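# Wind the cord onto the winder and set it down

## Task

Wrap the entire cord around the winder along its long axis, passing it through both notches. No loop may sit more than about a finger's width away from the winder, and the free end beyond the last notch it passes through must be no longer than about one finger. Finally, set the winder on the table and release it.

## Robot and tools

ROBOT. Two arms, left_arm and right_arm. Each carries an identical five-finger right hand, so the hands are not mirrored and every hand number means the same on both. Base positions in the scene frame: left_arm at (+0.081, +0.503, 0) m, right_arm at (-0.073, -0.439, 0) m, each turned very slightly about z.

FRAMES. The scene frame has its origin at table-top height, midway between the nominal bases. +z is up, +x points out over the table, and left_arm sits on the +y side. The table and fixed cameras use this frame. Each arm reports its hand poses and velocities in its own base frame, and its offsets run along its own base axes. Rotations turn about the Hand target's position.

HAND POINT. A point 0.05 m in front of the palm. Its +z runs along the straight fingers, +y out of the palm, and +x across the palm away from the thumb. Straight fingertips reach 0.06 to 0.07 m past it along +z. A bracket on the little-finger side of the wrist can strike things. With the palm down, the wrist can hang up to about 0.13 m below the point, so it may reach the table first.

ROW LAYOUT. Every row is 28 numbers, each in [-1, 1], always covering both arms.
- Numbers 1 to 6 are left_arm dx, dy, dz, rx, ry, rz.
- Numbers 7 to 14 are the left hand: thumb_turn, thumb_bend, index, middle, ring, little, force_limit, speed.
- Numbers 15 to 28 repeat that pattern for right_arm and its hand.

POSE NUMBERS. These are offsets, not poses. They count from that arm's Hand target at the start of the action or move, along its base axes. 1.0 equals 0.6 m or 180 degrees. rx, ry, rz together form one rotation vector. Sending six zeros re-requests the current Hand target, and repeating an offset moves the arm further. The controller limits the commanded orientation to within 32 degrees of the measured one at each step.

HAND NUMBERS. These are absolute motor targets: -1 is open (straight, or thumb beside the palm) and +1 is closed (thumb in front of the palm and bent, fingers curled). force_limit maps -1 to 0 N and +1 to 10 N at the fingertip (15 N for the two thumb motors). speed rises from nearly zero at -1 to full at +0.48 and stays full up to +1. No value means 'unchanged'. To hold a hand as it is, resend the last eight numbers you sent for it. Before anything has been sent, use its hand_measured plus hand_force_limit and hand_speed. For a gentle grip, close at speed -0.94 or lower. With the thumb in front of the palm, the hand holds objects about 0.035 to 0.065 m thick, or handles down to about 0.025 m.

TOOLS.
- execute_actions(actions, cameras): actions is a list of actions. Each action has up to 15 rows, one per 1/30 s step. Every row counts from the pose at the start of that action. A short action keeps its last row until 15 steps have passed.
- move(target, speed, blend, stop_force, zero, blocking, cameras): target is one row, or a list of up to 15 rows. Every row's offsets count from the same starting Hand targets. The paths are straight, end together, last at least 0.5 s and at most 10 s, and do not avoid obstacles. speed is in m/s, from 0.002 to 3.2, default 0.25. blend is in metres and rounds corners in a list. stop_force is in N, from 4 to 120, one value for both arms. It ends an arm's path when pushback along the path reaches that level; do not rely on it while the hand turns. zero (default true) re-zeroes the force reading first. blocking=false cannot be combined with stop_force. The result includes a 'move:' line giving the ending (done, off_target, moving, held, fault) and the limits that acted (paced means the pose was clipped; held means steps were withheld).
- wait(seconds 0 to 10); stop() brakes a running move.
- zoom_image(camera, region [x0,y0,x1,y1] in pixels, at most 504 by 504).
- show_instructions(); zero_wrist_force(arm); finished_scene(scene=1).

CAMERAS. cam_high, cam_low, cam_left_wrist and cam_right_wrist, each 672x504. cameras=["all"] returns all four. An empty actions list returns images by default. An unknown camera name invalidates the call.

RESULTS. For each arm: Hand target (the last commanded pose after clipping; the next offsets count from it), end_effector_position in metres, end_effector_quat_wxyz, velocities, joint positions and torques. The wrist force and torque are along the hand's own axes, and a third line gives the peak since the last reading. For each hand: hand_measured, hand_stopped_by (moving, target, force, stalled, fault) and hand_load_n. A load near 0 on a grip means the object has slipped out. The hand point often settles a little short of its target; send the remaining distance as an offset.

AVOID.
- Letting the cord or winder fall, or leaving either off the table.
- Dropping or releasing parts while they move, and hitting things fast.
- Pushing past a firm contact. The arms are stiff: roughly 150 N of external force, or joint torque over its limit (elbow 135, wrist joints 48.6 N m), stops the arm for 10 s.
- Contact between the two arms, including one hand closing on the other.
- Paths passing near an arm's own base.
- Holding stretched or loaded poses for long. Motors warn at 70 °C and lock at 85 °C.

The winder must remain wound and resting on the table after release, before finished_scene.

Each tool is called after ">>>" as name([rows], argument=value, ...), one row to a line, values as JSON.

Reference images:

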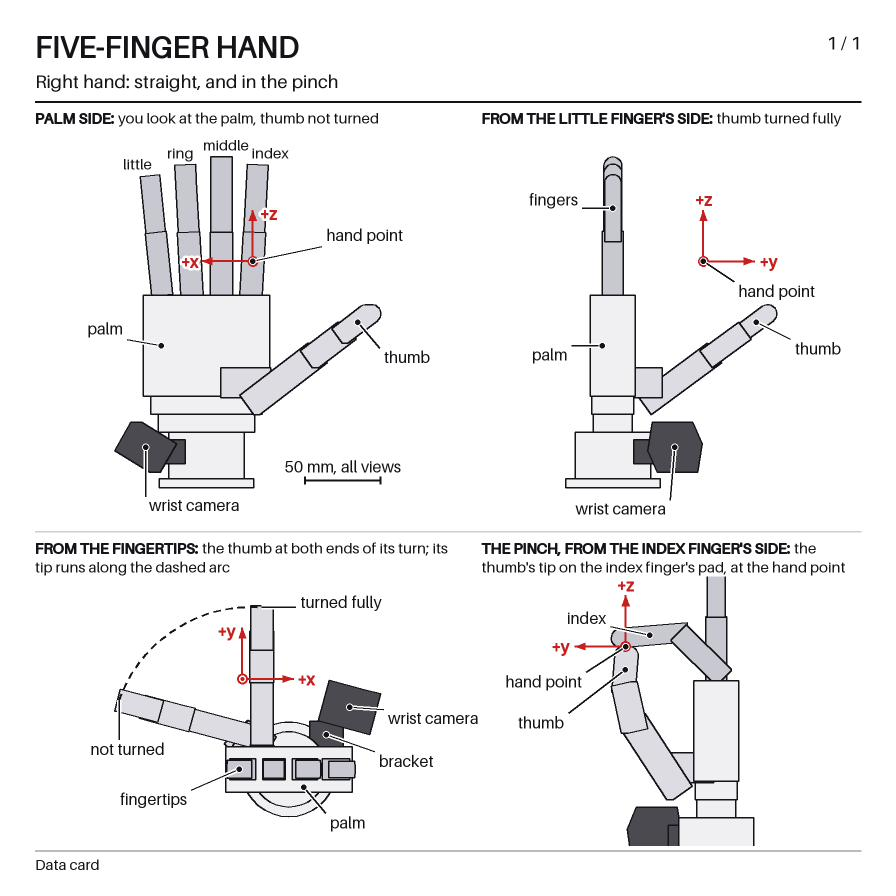

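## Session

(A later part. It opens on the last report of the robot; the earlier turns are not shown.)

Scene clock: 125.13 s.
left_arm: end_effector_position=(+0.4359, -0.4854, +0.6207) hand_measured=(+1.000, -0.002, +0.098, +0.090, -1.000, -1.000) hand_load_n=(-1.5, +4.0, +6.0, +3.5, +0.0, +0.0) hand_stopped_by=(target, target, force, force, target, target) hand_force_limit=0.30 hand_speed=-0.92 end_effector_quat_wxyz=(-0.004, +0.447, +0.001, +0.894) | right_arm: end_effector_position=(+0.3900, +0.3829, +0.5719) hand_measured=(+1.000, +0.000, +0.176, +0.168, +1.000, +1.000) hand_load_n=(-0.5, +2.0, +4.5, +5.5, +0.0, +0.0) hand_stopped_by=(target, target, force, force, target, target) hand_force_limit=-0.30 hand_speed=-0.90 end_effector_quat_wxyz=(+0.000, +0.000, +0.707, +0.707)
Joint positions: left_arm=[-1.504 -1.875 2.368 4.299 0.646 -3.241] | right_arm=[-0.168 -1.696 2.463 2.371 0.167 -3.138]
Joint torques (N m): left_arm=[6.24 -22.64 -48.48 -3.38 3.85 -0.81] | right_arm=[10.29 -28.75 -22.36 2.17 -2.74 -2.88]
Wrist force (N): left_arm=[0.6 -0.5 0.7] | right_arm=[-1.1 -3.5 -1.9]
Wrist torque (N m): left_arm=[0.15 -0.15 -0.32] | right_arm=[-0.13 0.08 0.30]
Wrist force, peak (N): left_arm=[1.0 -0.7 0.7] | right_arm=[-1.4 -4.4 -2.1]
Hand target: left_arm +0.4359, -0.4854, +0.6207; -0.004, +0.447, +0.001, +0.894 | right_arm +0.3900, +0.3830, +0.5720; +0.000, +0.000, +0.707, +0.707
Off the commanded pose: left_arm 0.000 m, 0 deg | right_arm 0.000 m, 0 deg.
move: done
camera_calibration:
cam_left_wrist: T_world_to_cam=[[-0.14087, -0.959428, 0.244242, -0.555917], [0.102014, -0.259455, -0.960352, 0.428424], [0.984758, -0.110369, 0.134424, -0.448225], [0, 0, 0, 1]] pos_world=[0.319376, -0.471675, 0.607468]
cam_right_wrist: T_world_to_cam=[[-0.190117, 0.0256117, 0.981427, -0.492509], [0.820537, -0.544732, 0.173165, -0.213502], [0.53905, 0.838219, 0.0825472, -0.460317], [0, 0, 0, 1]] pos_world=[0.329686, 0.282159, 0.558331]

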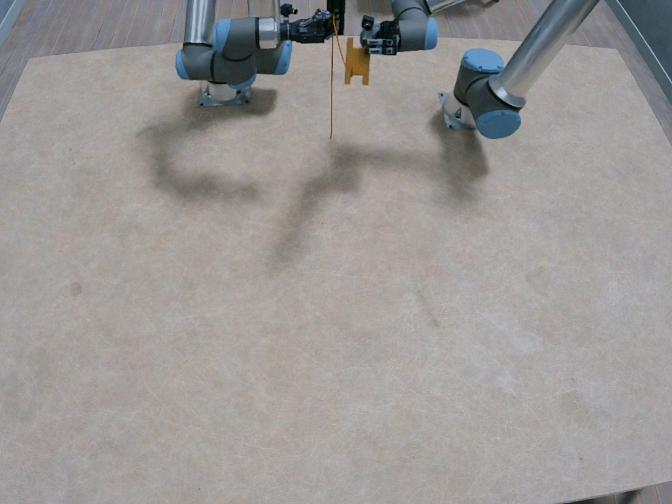

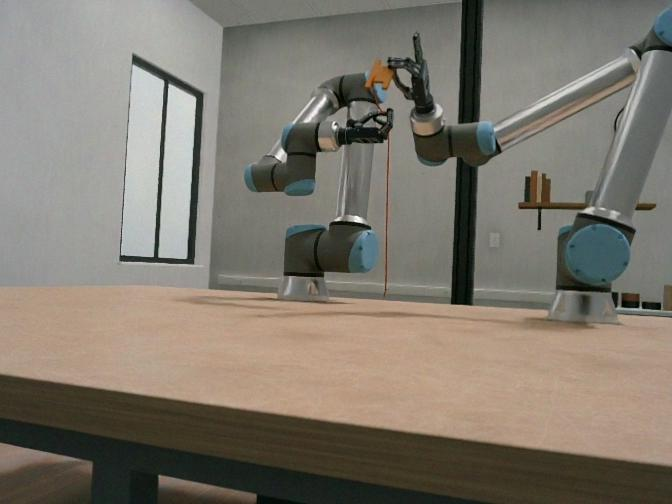

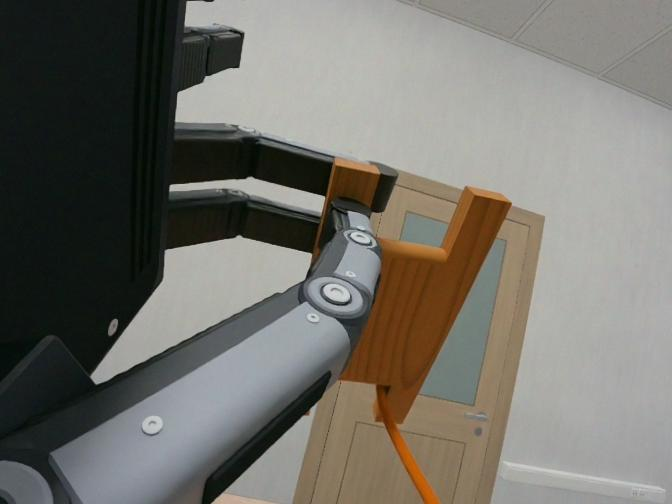

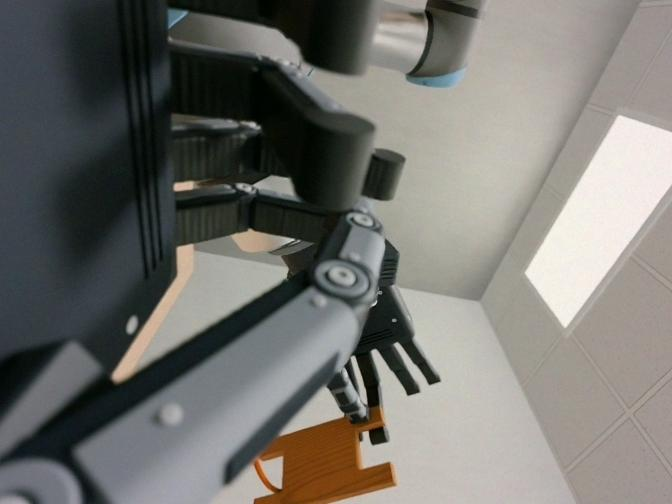

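>>> move([
  [0,0,0,0,0,0,1,0,0.7,0.7,-1,-1,0.3,-0.92,0.045,0.035,0.2,0,0.1556,0,1,0.0,0.6,0.6,1,1,-0.3,-0.9],
  [0,0,0,0,0,0,1,0,0.7,0.7,-1,-1,0.3,-0.92,0.1600,0.065,0.3433,0,0.2944,0,1,0.0,0.6,0.6,1,1,-0.3,-0.9],
], speed=0.2, blend=[0.02,0], cameras=["all"])

>>> zoom_image(camera="cam_left_wrist", region=[280, 140, 560, 504])

Scene clock: 128.87 s.
left_arm: end_effector_position=(+0.4359, -0.4854, +0.6207) hand_measured=(+1.000, -0.002, +0.098, +0.090, -1.000, -1.000) hand_load_n=(-2.0, +4.0, +5.0, +4.0, +0.5, +0.0) hand_stopped_by=(target, target, force, force, target, target) hand_force_limit=0.30 hand_speed=-0.92 end_effector_quat_wxyz=(-0.004, +0.447, +0.001, +0.894) | right_arm: end_effector_position=(+0.4860, +0.4220, +0.7779) hand_measured=(+1.000, +0.000, +0.176, +0.168, +1.000, +1.000) hand_load_n=(+0.0, +2.0, +4.5, +5.0, +0.0, +0.0) hand_stopped_by=(target, target, force, force, target, target) hand_force_limit=-0.30 hand_speed=-0.90 end_effector_quat_wxyz=(-0.316, +0.315, +0.632, +0.634)
Joint positions: left_arm=[-1.504 -1.875 2.368 4.299 0.646 -3.241] | right_arm=[-0.046 -1.826 2.051 2.991 0.045 -2.291]
Joint torques (N m): left_arm=[6.42 -23.97 -49.05 -3.58 3.77 -0.79] | right_arm=[12.07 -7.13 -47.37 -2.83 -2.91 1.84]
Wrist force (N): left_arm=[3.4 -0.4 1.0] | right_arm=[-5.4 -2.7 -1.4]
Wrist torque (N m): left_arm=[0.19 -0.19 -0.40] | right_arm=[-0.14 0.20 -0.09]
Wrist force, peak (N): left_arm=[3.8 -0.5 1.0] | right_arm=[-5.5 -3.0 -1.8]
Hand target: left_arm +0.4359, -0.4854, +0.6207; -0.004, +0.447, +0.001, +0.894 | right_arm +0.4860, +0.4220, +0.7779; -0.315, +0.316, +0.633, +0.633
Off the commanded pose: left_arm 0.000 m, 0 deg | right_arm 0.000 m, 0 deg.
move: done
camera_calibration:
cam_left_wrist: T_world_to_cam=[[-0.14087, -0.959428, 0.244242, -0.555917], [0.102014, -0.259455, -0.960352, 0.428424], [0.984758, -0.110369, 0.134424, -0.448225], [0, 0, 0, 1]] pos_world=[0.319376, -0.471675, 0.607468]
cam_right_wrist: T_world_to_cam=[[0.66913, 0.0217748, 0.742826, -0.907711], [0.631862, -0.542818, -0.553263, 0.349311], [0.391172, 0.839568, -0.376975, -0.133022], [0, 0, 0, 1]] pos_world=[0.438695, 0.321059, 0.817386]

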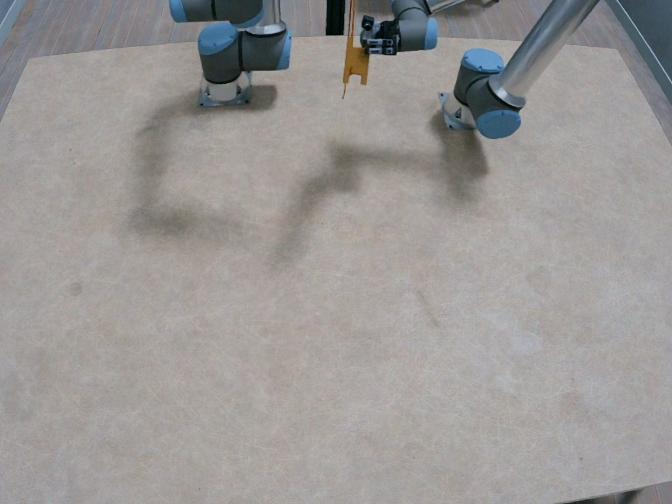

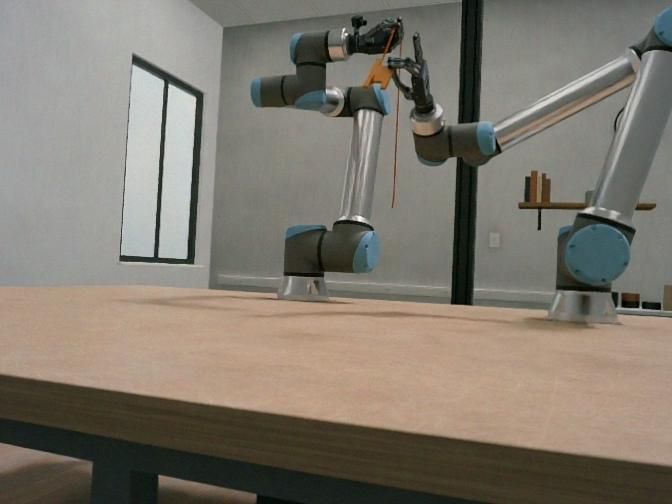

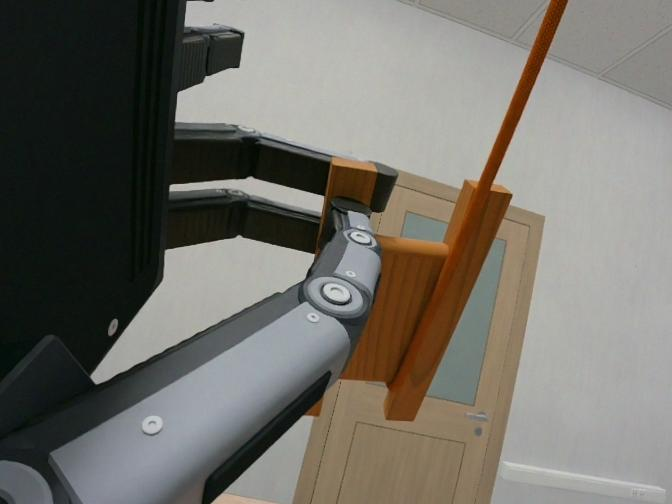

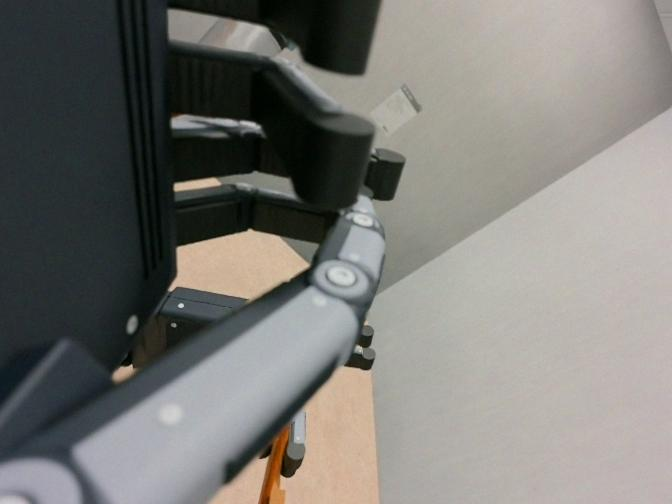

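Scaled by 1.385 from the camera's 672x504 image, which has a finer 960x720 frame.

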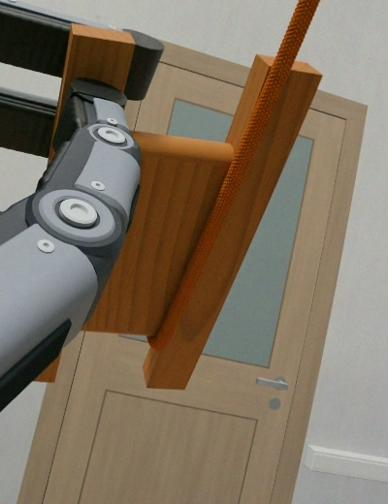

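>>> move(target=[0,0,0,0,0,0,1,0.03,0.8,0.8,-1,-1,0.7,-0.92,0.017,0.035,-0.023,0,0,0,1,0.0,0.6,0.6,1,1,-0.3,-0.9], speed=0.1, cameras=["cam_left_wrist","cam_right_wrist"])

>>> zoom_image(camera="cam_left_wrist", region=[280, 140, 560, 504])

Scene clock: 130.13 s.
left_arm: end_effector_position=(+0.4359, -0.4854, +0.6207) hand_measured=(+1.000, +0.018, +0.104, +0.102, -1.000, -1.000) hand_load_n=(+0.0, +12.0, +11.5, +9.0, -0.5, +0.0) hand_stopped_by=(target, force, force, force, target, target) hand_force_limit=0.70 hand_speed=-0.92 end_effector_quat_wxyz=(-0.004, +0.447, +0.001, +0.894) | right_arm: end_effector_position=(+0.4961, +0.4428, +0.7642) hand_measured=(+1.000, +0.000, +0.176, +0.168, +1.000, +1.000) hand_load_n=(-0.5, +2.0, +4.5, +5.5, +0.0, +0.0) hand_stopped_by=(target, target, force, force, target, target) hand_force_limit=-0.30 hand_speed=-0.90 end_effector_quat_wxyz=(-0.315, +0.316, +0.633, +0.633)
Joint positions: left_arm=[-1.504 -1.875 2.368 4.299 0.646 -3.241] | right_arm=[0.003 -1.791 2.048 2.977 -0.004 -2.309]
Joint torques (N m): left_arm=[7.7 -23.19 -48.3 -3.59 3.72 -0.69] | right_arm=[7.9 -8.38 -46.53 -1.41 -3.08 -2.79]
Wrist force (N): left_arm=[0.8 -0.3 0.8] | right_arm=[-2.2 -2.9 -1.0]
Wrist torque (N m): left_arm=[0.18 -0.18 -0.30] | right_arm=[-0.19 0.14 0.15]
Wrist force, peak (N): left_arm=[3.6 -0.9 0.7] | right_arm=[-5.7 -2.4 -1.7]
Hand target: left_arm +0.4359, -0.4854, +0.6207; -0.004, +0.447, +0.001, +0.894 | right_arm +0.4962, +0.4430, +0.7641; -0.315, +0.316, +0.633, +0.633
Off the commanded pose: left_arm 0.000 m, 0 deg | right_arm 0.000 m, 0 deg.
move: done
camera_calibration:
cam_left_wrist: T_world_to_cam=[[-0.14087, -0.959428, 0.244242, -0.555917], [0.102014, -0.259455, -0.960352, 0.428424], [0.984758, -0.110369, 0.134424, -0.448225], [0, 0, 0, 1]] pos_world=[0.319376, -0.471675, 0.607468]
cam_right_wrist: T_world_to_cam=[[0.669175, 0.0248772, 0.742688, -0.906081], [0.632047, -0.544655, -0.551242, 0.345773], [0.390796, 0.838291, -0.380193, -0.15638], [0, 0, 0, 1]] pos_world=[0.448895, 0.341959, 0.804086]
Images, in order (width x height): cam_left_wrist 672x504, cam_right_wrist 672x504.

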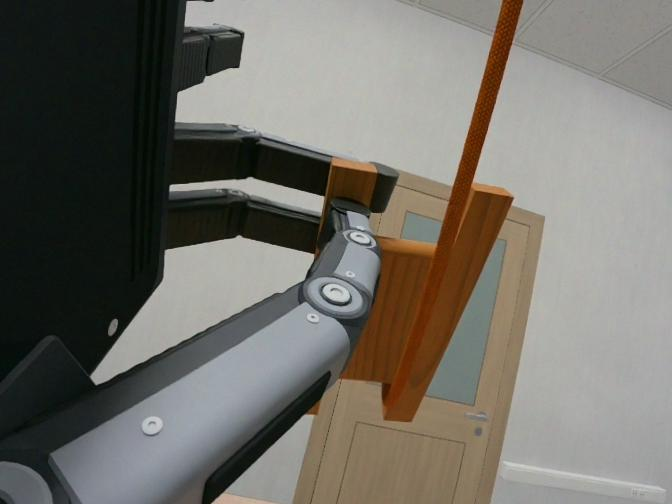

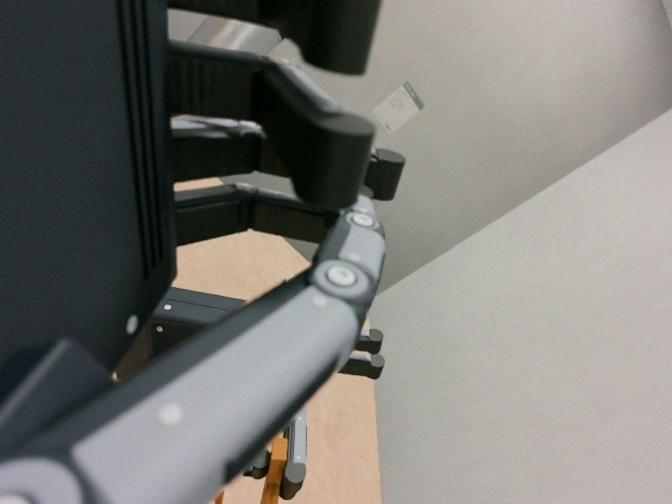

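Scaled by 1.385 from the camera's 672x504 image, which has a finer 960x720 frame.

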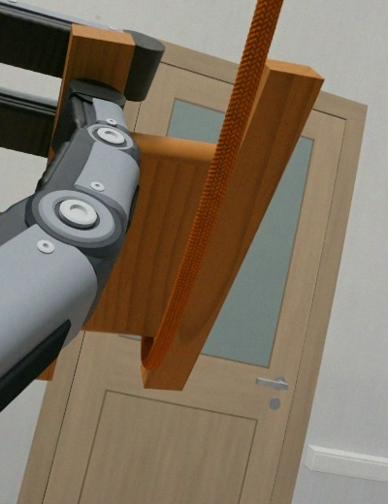

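>>> move([
  [0,0,0,0,0,0,1,0.03,0.8,0.8,-1,-1,0.7,-0.92,0.0,0.02,0,0,0,0,1,0.0,0.6,0.6,1,1,-0.3,-0.9],
  [0,0,0,0,0,0,1,0.03,0.8,0.8,-1,-1,0.7,-0.92,0.09,0.02,0.045,0,0.1,0,1,0.0,0.6,0.6,1,1,-0.3,-0.9],
  [0,0,0,0,0,0,1,0.03,0.8,0.8,-1,-1,0.7,-0.92,0.178,0.02,0.050,0,0.2056,0,1,0.0,0.6,0.6,1,1,-0.3,-0.9],
], speed=0.15, blend=[0.005,0.02,0], cameras=["all"])

>>> zoom_image(camera="cam_left_wrist", region=[280, 140, 560, 504])

>>> zoom_image(camera="cam_low", region=[300, 0, 440, 140])

Scene clock: 133.57 s.
left_arm: end_effector_position=(+0.4359, -0.4854, +0.6207) hand_measured=(+1.000, +0.018, +0.104, +0.102, -1.000, -1.000) hand_load_n=(-1.0, +11.5, +11.0, +9.0, +0.0, +0.0) hand_stopped_by=(target, force, force, force, target, target) hand_force_limit=0.70 hand_speed=-0.92 end_effector_quat_wxyz=(-0.004, +0.447, +0.001, +0.894) | right_arm: end_effector_position=(+0.6030, +0.4548, +0.7941) hand_measured=(+1.000, +0.000, +0.176, +0.168, +1.000, +1.000) hand_load_n=(+0.0, +2.0, +4.5, +5.5, +0.5, +0.0) hand_stopped_by=(target, target, force, force, target, target) hand_force_limit=-0.30 hand_speed=-0.90 end_effector_quat_wxyz=(+0.499, -0.501, -0.502, -0.498)
Joint positions: left_arm=[-1.504 -1.875 2.368 4.299 0.646 -3.241] | right_arm=[0.025 -1.659 1.797 3.306 -0.024 -1.874]
Joint torques (N m): left_arm=[7.58 -23.07 -48.28 -3.5 3.86 -1.43] | right_arm=[-18.61 -20.76 -47.66 -3.05 2.78 1.81]
Wrist force (N): left_arm=[0.6 -0.3 0.6] | right_arm=[-3.2 -1.6 -0.8]
Wrist torque (N m): left_arm=[0.18 -0.13 -0.32] | right_arm=[-0.10 0.26 -0.22]
Wrist force, peak (N): left_arm=[0.9 -0.3 1.0] | right_arm=[-3.0 -2.8 -1.9]
Hand target: left_arm +0.4359, -0.4854, +0.6207; -0.004, +0.447, +0.001, +0.894 | right_arm +0.6030, +0.4550, +0.7941; +0.500, -0.500, -0.500, -0.500
Off the commanded pose: left_arm 0.000 m, 0 deg | right_arm 0.000 m, 0 deg.
move: done
camera_calibration:
cam_left_wrist: T_world_to_cam=[[-0.14087, -0.959428, 0.244242, -0.555917], [0.102014, -0.259455, -0.960352, 0.428424], [0.984758, -0.110369, 0.134424, -0.448225], [0, 0, 0, 1]] pos_world=[0.319376, -0.471675, 0.607468]
cam_right_wrist: T_world_to_cam=[[0.981331, 0.0285729, 0.190193, -0.751264], [0.174367, -0.549452, -0.817128, 0.790512], [0.0811545, 0.835036, -0.544177, 0.121611], [0, 0, 0, 1]] pos_world=[0.58953, 0.354265, 0.855013]

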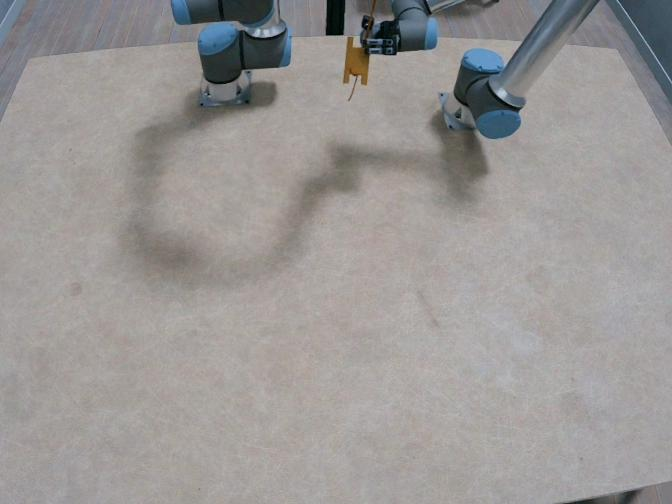

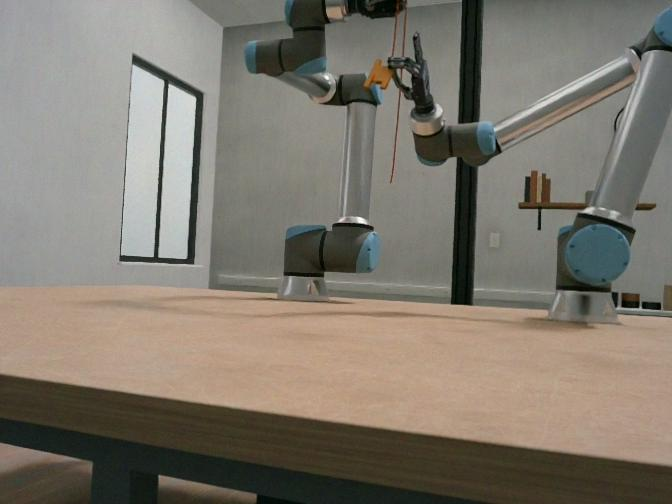

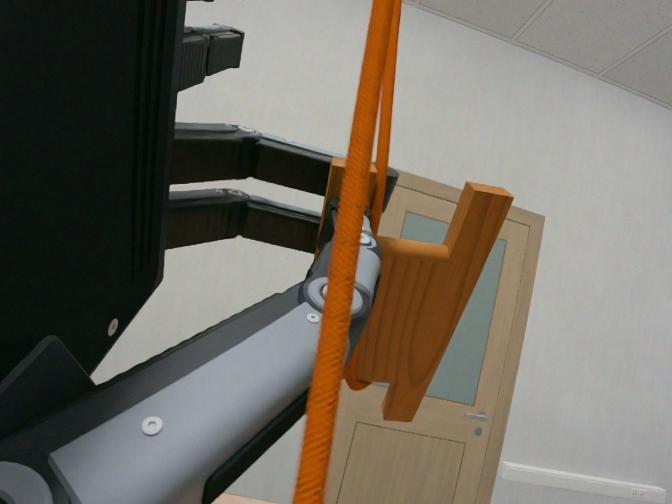

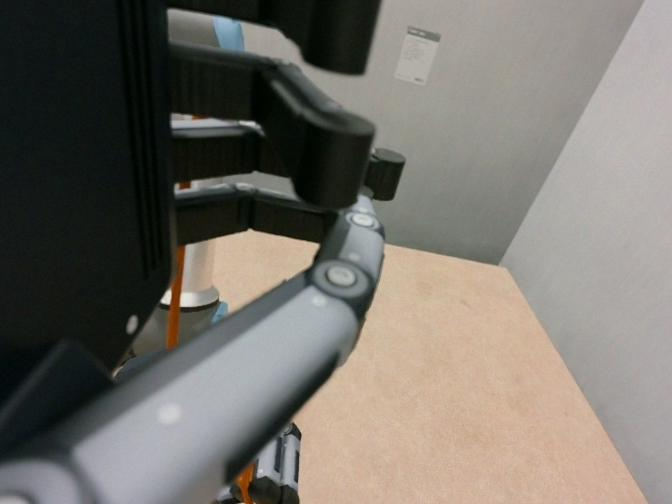

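Scaled by 1.385 from the camera's 672x504 image, which has a finer 960x720 frame.

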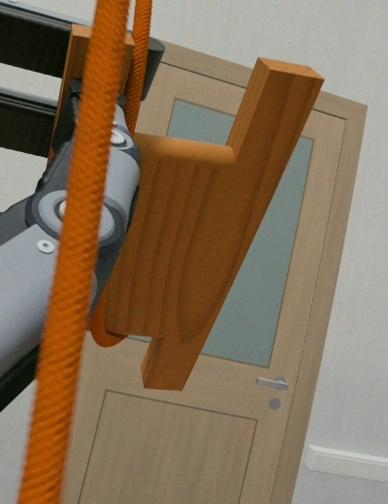

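Scaled by 3.600 from the camera's 672x504 image, which has a finer 960x720 frame.

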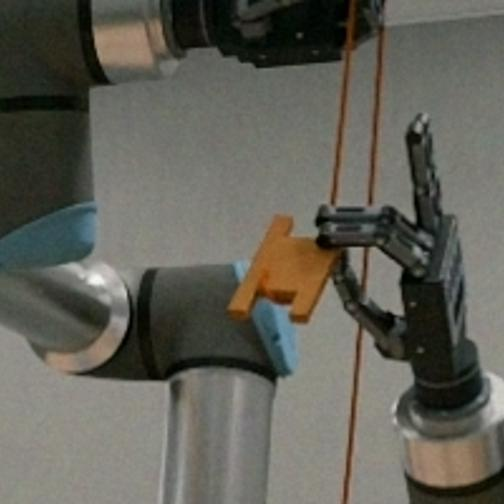

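>>> move(target=[0,0,0,0,0,0,1,0.03,0.8,0.8,-1,-1,0.7,-0.92,0.0,-0.045,0.0,0,0,0,1,0.0,0.6,0.6,1,1,-0.3,-0.9], speed=0.1, cameras=["cam_left_wrist","cam_right_wrist","cam_low"])

>>> zoom_image(camera="cam_left_wrist", region=[280, 140, 560, 504])

>>> zoom_image(camera="cam_low", region=[340, 30, 430, 120])

Scene clock: 135.30 s.
left_arm: end_effector_position=(+0.4359, -0.4854, +0.6207) hand_measured=(+1.000, +0.018, +0.104, +0.102, -1.000, -1.000) hand_load_n=(-0.5, +12.0, +11.5, +9.0, +0.0, +0.0) hand_stopped_by=(target, force, force, force, target, target) hand_force_limit=0.70 hand_speed=-0.92 end_effector_quat_wxyz=(-0.004, +0.447, +0.001, +0.894) | right_arm: end_effector_position=(+0.6030, +0.4282, +0.7941) hand_measured=(+1.000, +0.000, +0.176, +0.168, +1.000, +1.000) hand_load_n=(-0.5, +2.0, +4.5, +5.5, +0.0, +0.0) hand_stopped_by=(target, target, force, force, target, target) hand_force_limit=-0.30 hand_speed=-0.90 end_effector_quat_wxyz=(+0.501, -0.499, -0.498, -0.502) end_effector_velocity=(+0.000, +0.000, +0.000) end_effector_angular_velocity=(+0.000, -0.001, +0.000)
Joint positions: left_arm=[-1.504 -1.875 2.368 4.299 0.646 -3.241] | right_arm=[-0.024 -1.669 1.814 3.271 0.023 -1.846]
Joint velocities: left_arm=[within noise] | right_arm=[-0.001 0 0 -0.005 0.001 0.003]
Joint torques (N m): left_arm=[7.02 -22.17 -48.04 -3.6 3.75 -1.4] | right_arm=[-17.38 -19.2 -47.24 -2.62 3.12 1.52]
Wrist force (N): left_arm=[0.5 -0.2 0.5] | right_arm=[-3.5 -1.5 -0.7]
Wrist torque (N m): left_arm=[0.21 -0.11 -0.32] | right_arm=[-0.08 0.30 -0.23]
Wrist force, peak (N): left_arm=[0.8 -0.6 1.0] | right_arm=[-3.2 -2.2 -1.1]
Hand target: left_arm +0.4359, -0.4854, +0.6207; -0.004, +0.447, +0.001, +0.894 | right_arm +0.6030, +0.4280, +0.7941; +0.500, -0.500, -0.500, -0.500
Off the commanded pose: left_arm 0.000 m, 0 deg | right_arm 0.000 m, 0 deg.
move: done
camera_calibration:
cam_left_wrist: T_world_to_cam=[[-0.14087, -0.959428, 0.244242, -0.555917], [0.102014, -0.259455, -0.960352, 0.428424], [0.984758, -0.110369, 0.134424, -0.448225], [0, 0, 0, 1]] pos_world=[0.319376, -0.471675, 0.607468]
cam_right_wrist: T_world_to_cam=[[0.98146, 0.0214526, 0.190461, -0.747705], [0.171763, -0.539388, -0.824353, 0.778861], [0.0850479, 0.841784, -0.533073, 0.129719], [0, 0, 0, 1]] pos_world=[0.589031, 0.326953, 0.853615]
Images, in order (width x height): cam_low 672x504, cam_left_wrist 672x504, cam_right_wrist 672x504.

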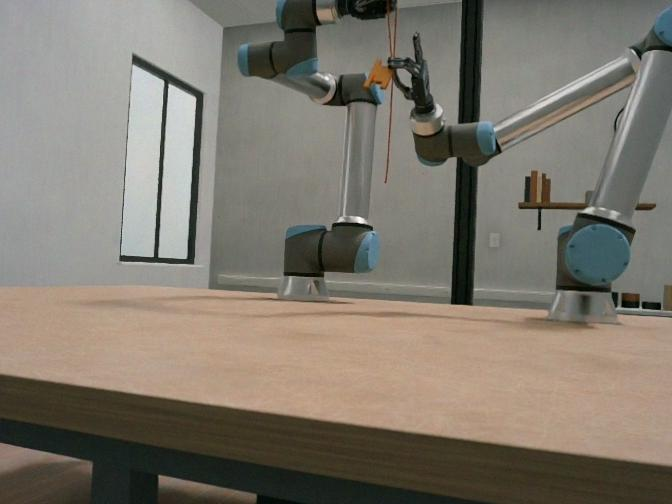

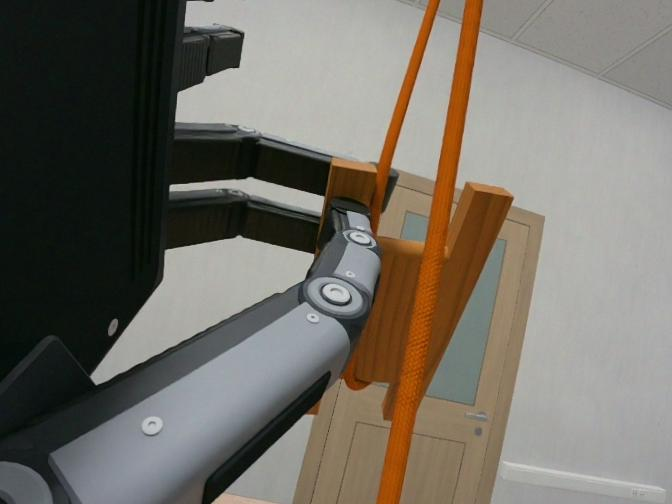

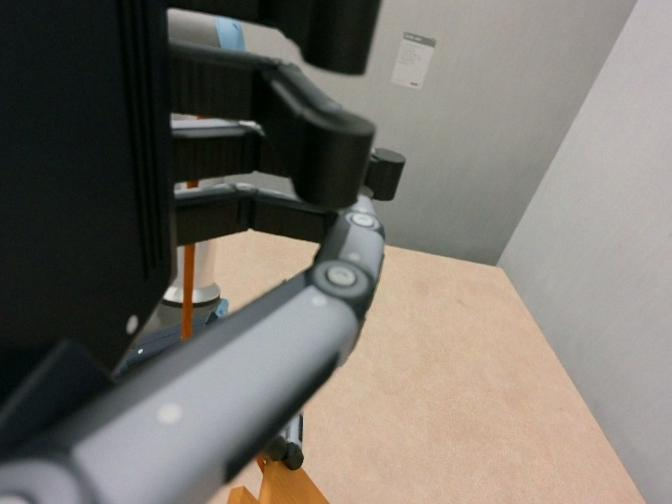

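Scaled by 1.385 from the camera's 672x504 image, which has a finer 960x720 frame.

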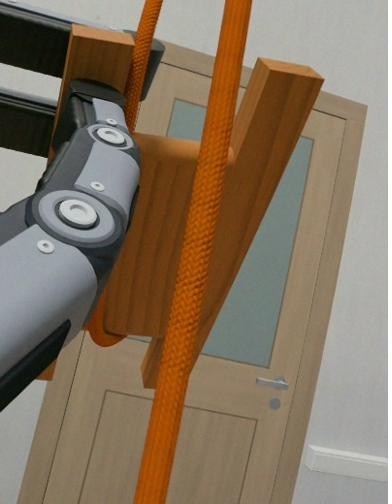

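Scaled by 5.600 from the camera's 672x504 image, which has a finer 960x720 frame.

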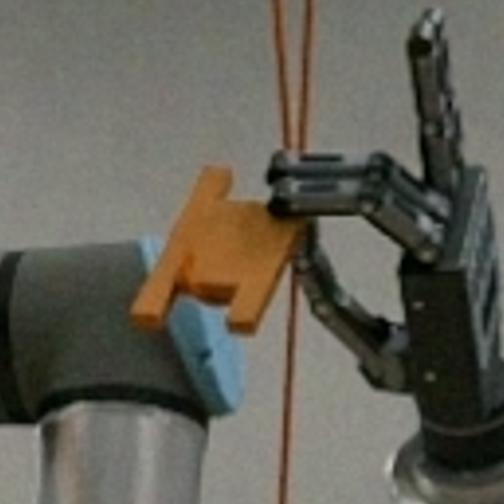

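>>> move(target=[0,0,0,0,0,0,1,0.03,0.8,0.8,-1,-1,0.7,-0.92,0.0,-0.1217,-0.008,0,0,0,1,0.0,0.6,0.6,1,1,-0.3,-0.9], speed=0.1, cameras=["cam_left_wrist","cam_right_wrist","cam_low","cam_high"])

>>> zoom_image(camera="cam_left_wrist", region=[280, 140, 560, 504])

>>> zoom_image(camera="cam_low", region=[340, 0, 430, 90])

>>> zoom_image(camera="cam_high", region=[300, 0, 430, 120])

Scene clock: 138.03 s.
left_arm: end_effector_position=(+0.4359, -0.4854, +0.6207) hand_measured=(+1.000, +0.018, +0.104, +0.102, -1.000, -1.000) hand_load_n=(-0.5, +12.0, +11.5, +9.0, +0.0, +0.0) hand_stopped_by=(target, force, force, force, target, target) hand_force_limit=0.70 hand_speed=-0.92 end_effector_quat_wxyz=(-0.004, +0.447, +0.001, +0.894) | right_arm: end_effector_position=(+0.6030, +0.3549, +0.7893) hand_measured=(+1.000, +0.000, +0.176, +0.168, +1.000, +1.000) hand_load_n=(+0.0, +2.0, +4.5, +5.5, +0.0, +0.0) hand_stopped_by=(target, target, force, force, target, target) hand_force_limit=-0.30 hand_speed=-0.90 end_effector_quat_wxyz=(+0.500, -0.500, -0.500, -0.500)
Joint positions: left_arm=[-1.504 -1.875 2.368 4.299 0.646 -3.241] | right_arm=[-0.162 -1.64 1.801 2.98 0.162 -1.571]
Joint torques (N m): left_arm=[10.53 -21.28 -49.37 -3.5 3.75 -1.58] | right_arm=[-18.02 -19.3 -46.26 -1.8 2.66 1.84]
Wrist force (N): left_arm=[0.7 -0.4 0.6] | right_arm=[-3.1 -1.6 -1.4]
Wrist torque (N m): left_arm=[0.16 -0.16 -0.31] | right_arm=[-0.07 0.25 -0.22]
Wrist force, peak (N): left_arm=[1.0 -0.4 0.8] | right_arm=[-3.7 -1.8 -1.8]
Hand target: left_arm +0.4359, -0.4854, +0.6207; -0.004, +0.447, +0.001, +0.894 | right_arm +0.6030, +0.3549, +0.7893; +0.500, -0.500, -0.500, -0.500
Off the commanded pose: left_arm 0.000 m, 0 deg | right_arm 0.000 m, 0 deg.
move: done
camera_calibration:
cam_left_wrist: T_world_to_cam=[[-0.14087, -0.959428, 0.244242, -0.555917], [0.102014, -0.259455, -0.960352, 0.428424], [0.984758, -0.110369, 0.134424, -0.448225], [0, 0, 0, 1]] pos_world=[0.319376, -0.471675, 0.607468]
cam_right_wrist: T_world_to_cam=[[0.981393, 0.024895, 0.19039, -0.746429], [0.173073, -0.544089, -0.820983, 0.73367], [0.0831509, 0.838658, -0.538273, 0.195199], [0, 0, 0, 1]] pos_world=[0.58933, 0.254059, 0.849514]

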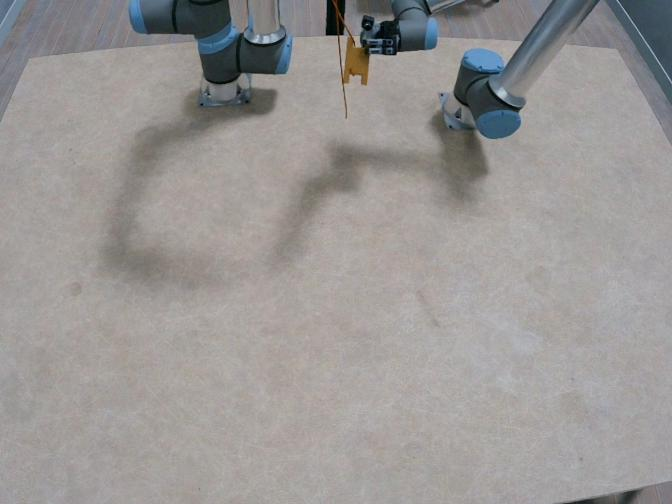

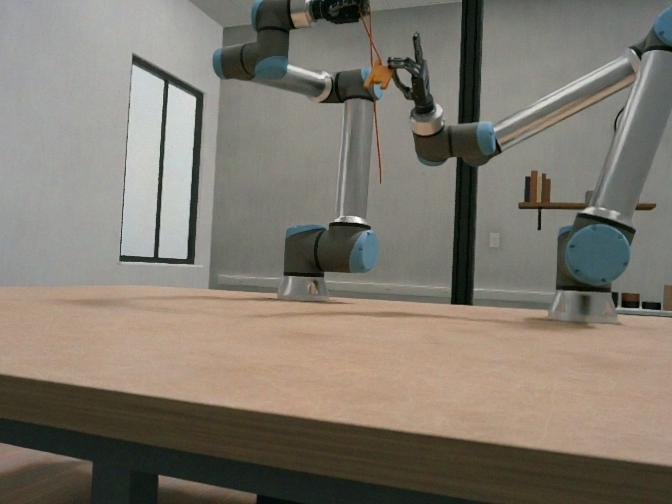

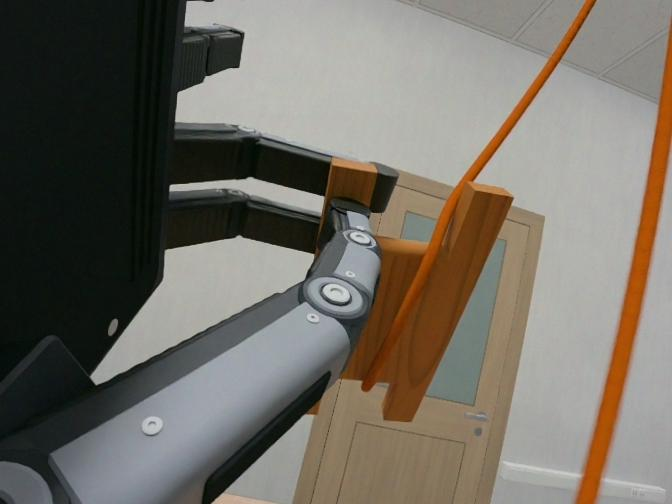

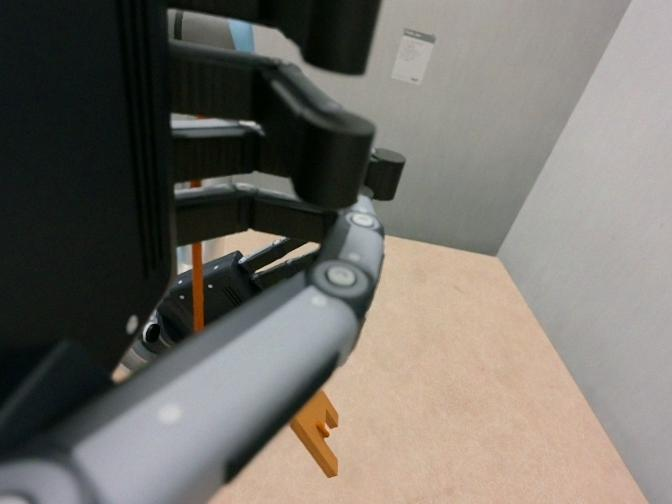

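Scaled by 1.385 from the camera's 672x504 image, which has a finer 960x720 frame.

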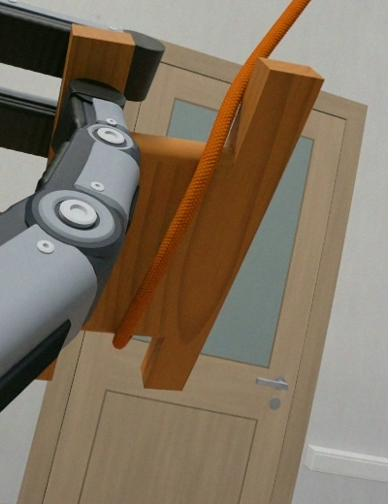

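Scaled by 5.600 from the camera's 672x504 image, which has a finer 960x720 frame.

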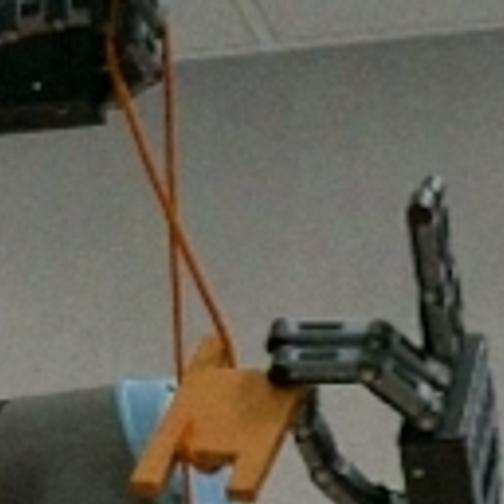

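Scaled by 3.877 from the camera's 672x504 image, which has a finer 960x720 frame.

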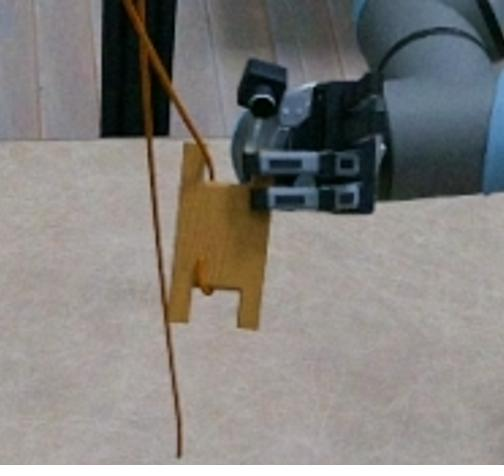

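>>> move([
  [0,0,0,0,0,0,1,0.03,0.8,0.8,-1,-1,0.7,-0.92,0.2067,0,-0.07,0,0.25,0,1,0.0,0.6,0.6,1,1,-0.3,-0.9],
  [0,0,0,0,0,0,1,0.03,0.8,0.8,-1,-1,0.7,-0.92,0.2917,0,-0.28,0,0.5,0,1,0.0,0.6,0.6,1,1,-0.3,-0.9],
], speed=0.2, blend=[0.03,0], cameras=["cam_left_wrist","cam_right_wrist","cam_low","cam_high"])

>>> zoom_image(camera="cam_low", region=[320, 20, 440, 140])

>>> zoom_image(camera="cam_high", region=[300, 0, 430, 120])

Scene clock: 143.27 s.
left_arm: end_effector_position=(+0.4359, -0.4854, +0.6207) hand_measured=(+1.000, +0.022, +0.104, +0.104, -1.000, -1.000) hand_load_n=(+0.0, +0.0, +0.0, +0.0, +0.0, +0.0) hand_stopped_by=(target, force, force, force, target, target) hand_force_limit=0.70 hand_speed=-0.92 end_effector_quat_wxyz=(-0.004, +0.447, +0.001, +0.894) | right_arm: end_effector_position=(+0.7780, +0.3550, +0.6212) hand_measured=(+1.000, +0.000, +0.176, +0.168, +1.000, +1.000) hand_load_n=(+2.5, +2.5, +4.5, +5.5, +0.0, +0.0) hand_stopped_by=(target, target, force, force, target, target) hand_force_limit=-0.30 hand_speed=-0.90 end_effector_quat_wxyz=(+0.709, -0.706, +0.000, +0.000)
Joint positions: left_arm=[-1.504 -1.875 2.368 4.299 0.646 -3.241] | right_arm=[-0.108 -1.154 1.476 2.859 0.108 -0.039]
Joint torques (N m): left_arm=[7.55 -22.77 -27.01 -3.7 3.28 -1.97] | right_arm=[9.24 -56.47 -44.97 -1.74 2.46 1.95]
Wrist force (N): left_arm=[0.8 -0.2 0.4] | right_arm=[-0.8 0.5 -0.3]
Wrist torque (N m): left_arm=[0.22 -0.13 -0.32] | right_arm=[0.02 0.02 -0.17]
Wrist force, peak (N): left_arm=[-11.1 6.8 16.3] | right_arm=[-20.5 -1.2 6.9]
Hand target: left_arm +0.4359, -0.4854, +0.6207; -0.004, +0.447, +0.001, +0.894 | right_arm +0.7780, +0.3549, +0.6213; +0.707, -0.707, +0.000, +0.000
Off the commanded pose: left_arm 0.000 m, 0 deg | right_arm 0.000 m, 0 deg.
move: done
camera_calibration:
cam_left_wrist: T_world_to_cam=[[-0.14087, -0.959428, 0.244242, -0.555941], [0.102014, -0.259455, -0.960352, 0.42852], [0.984758, -0.110369, 0.134424, -0.448238], [0, 0, 0, 1]] pos_world=[0.319376, -0.471675, 0.607568]
cam_right_wrist: T_world_to_cam=[[0.190548, 0.0290727, -0.981247, 0.455467], [-0.820682, -0.543773, -0.175479, 0.937391], [-0.538677, 0.838729, -0.0797554, 0.289045], [0, 0, 0, 1]] pos_world=[0.838213, 0.254055, 0.63447]

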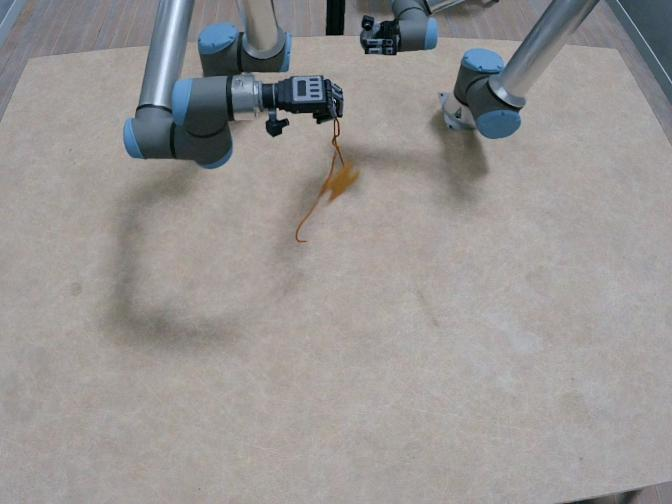

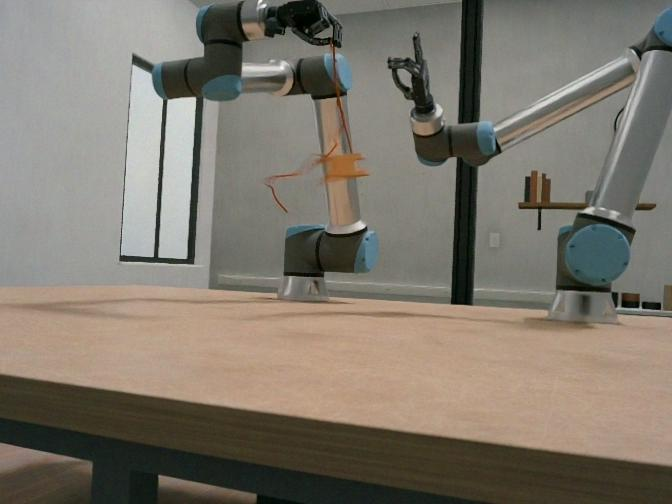

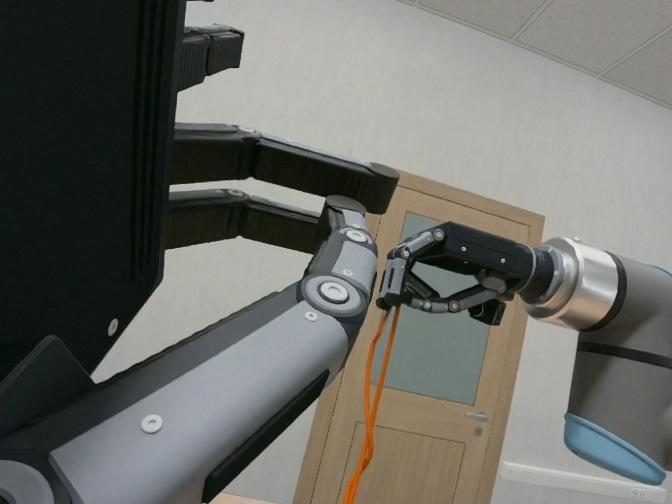

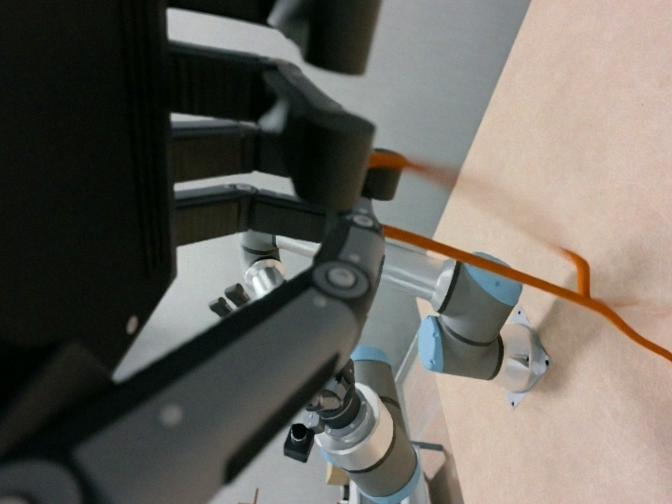

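Scaled by 4.200 from the camera's 672x504 image, which has a finer 960x720 frame.

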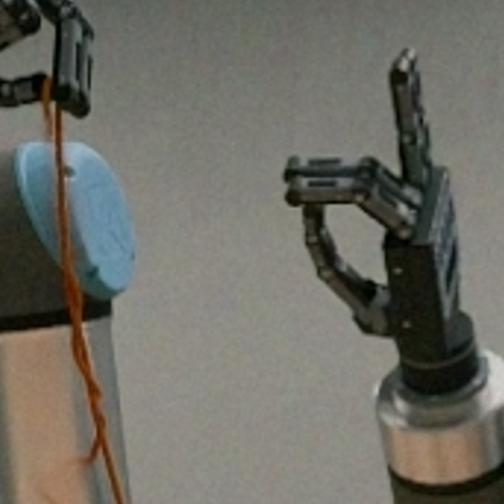

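Scaled by 3.877 from the camera's 672x504 image, which has a finer 960x720 frame.

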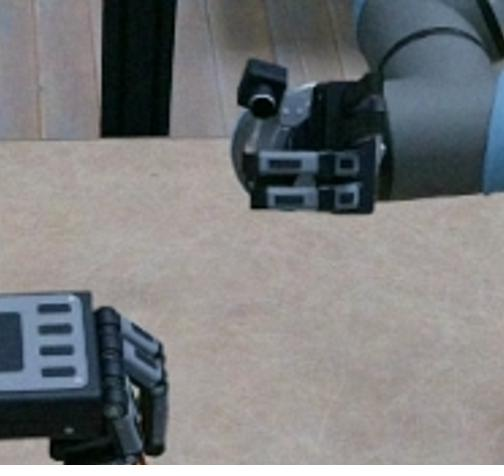

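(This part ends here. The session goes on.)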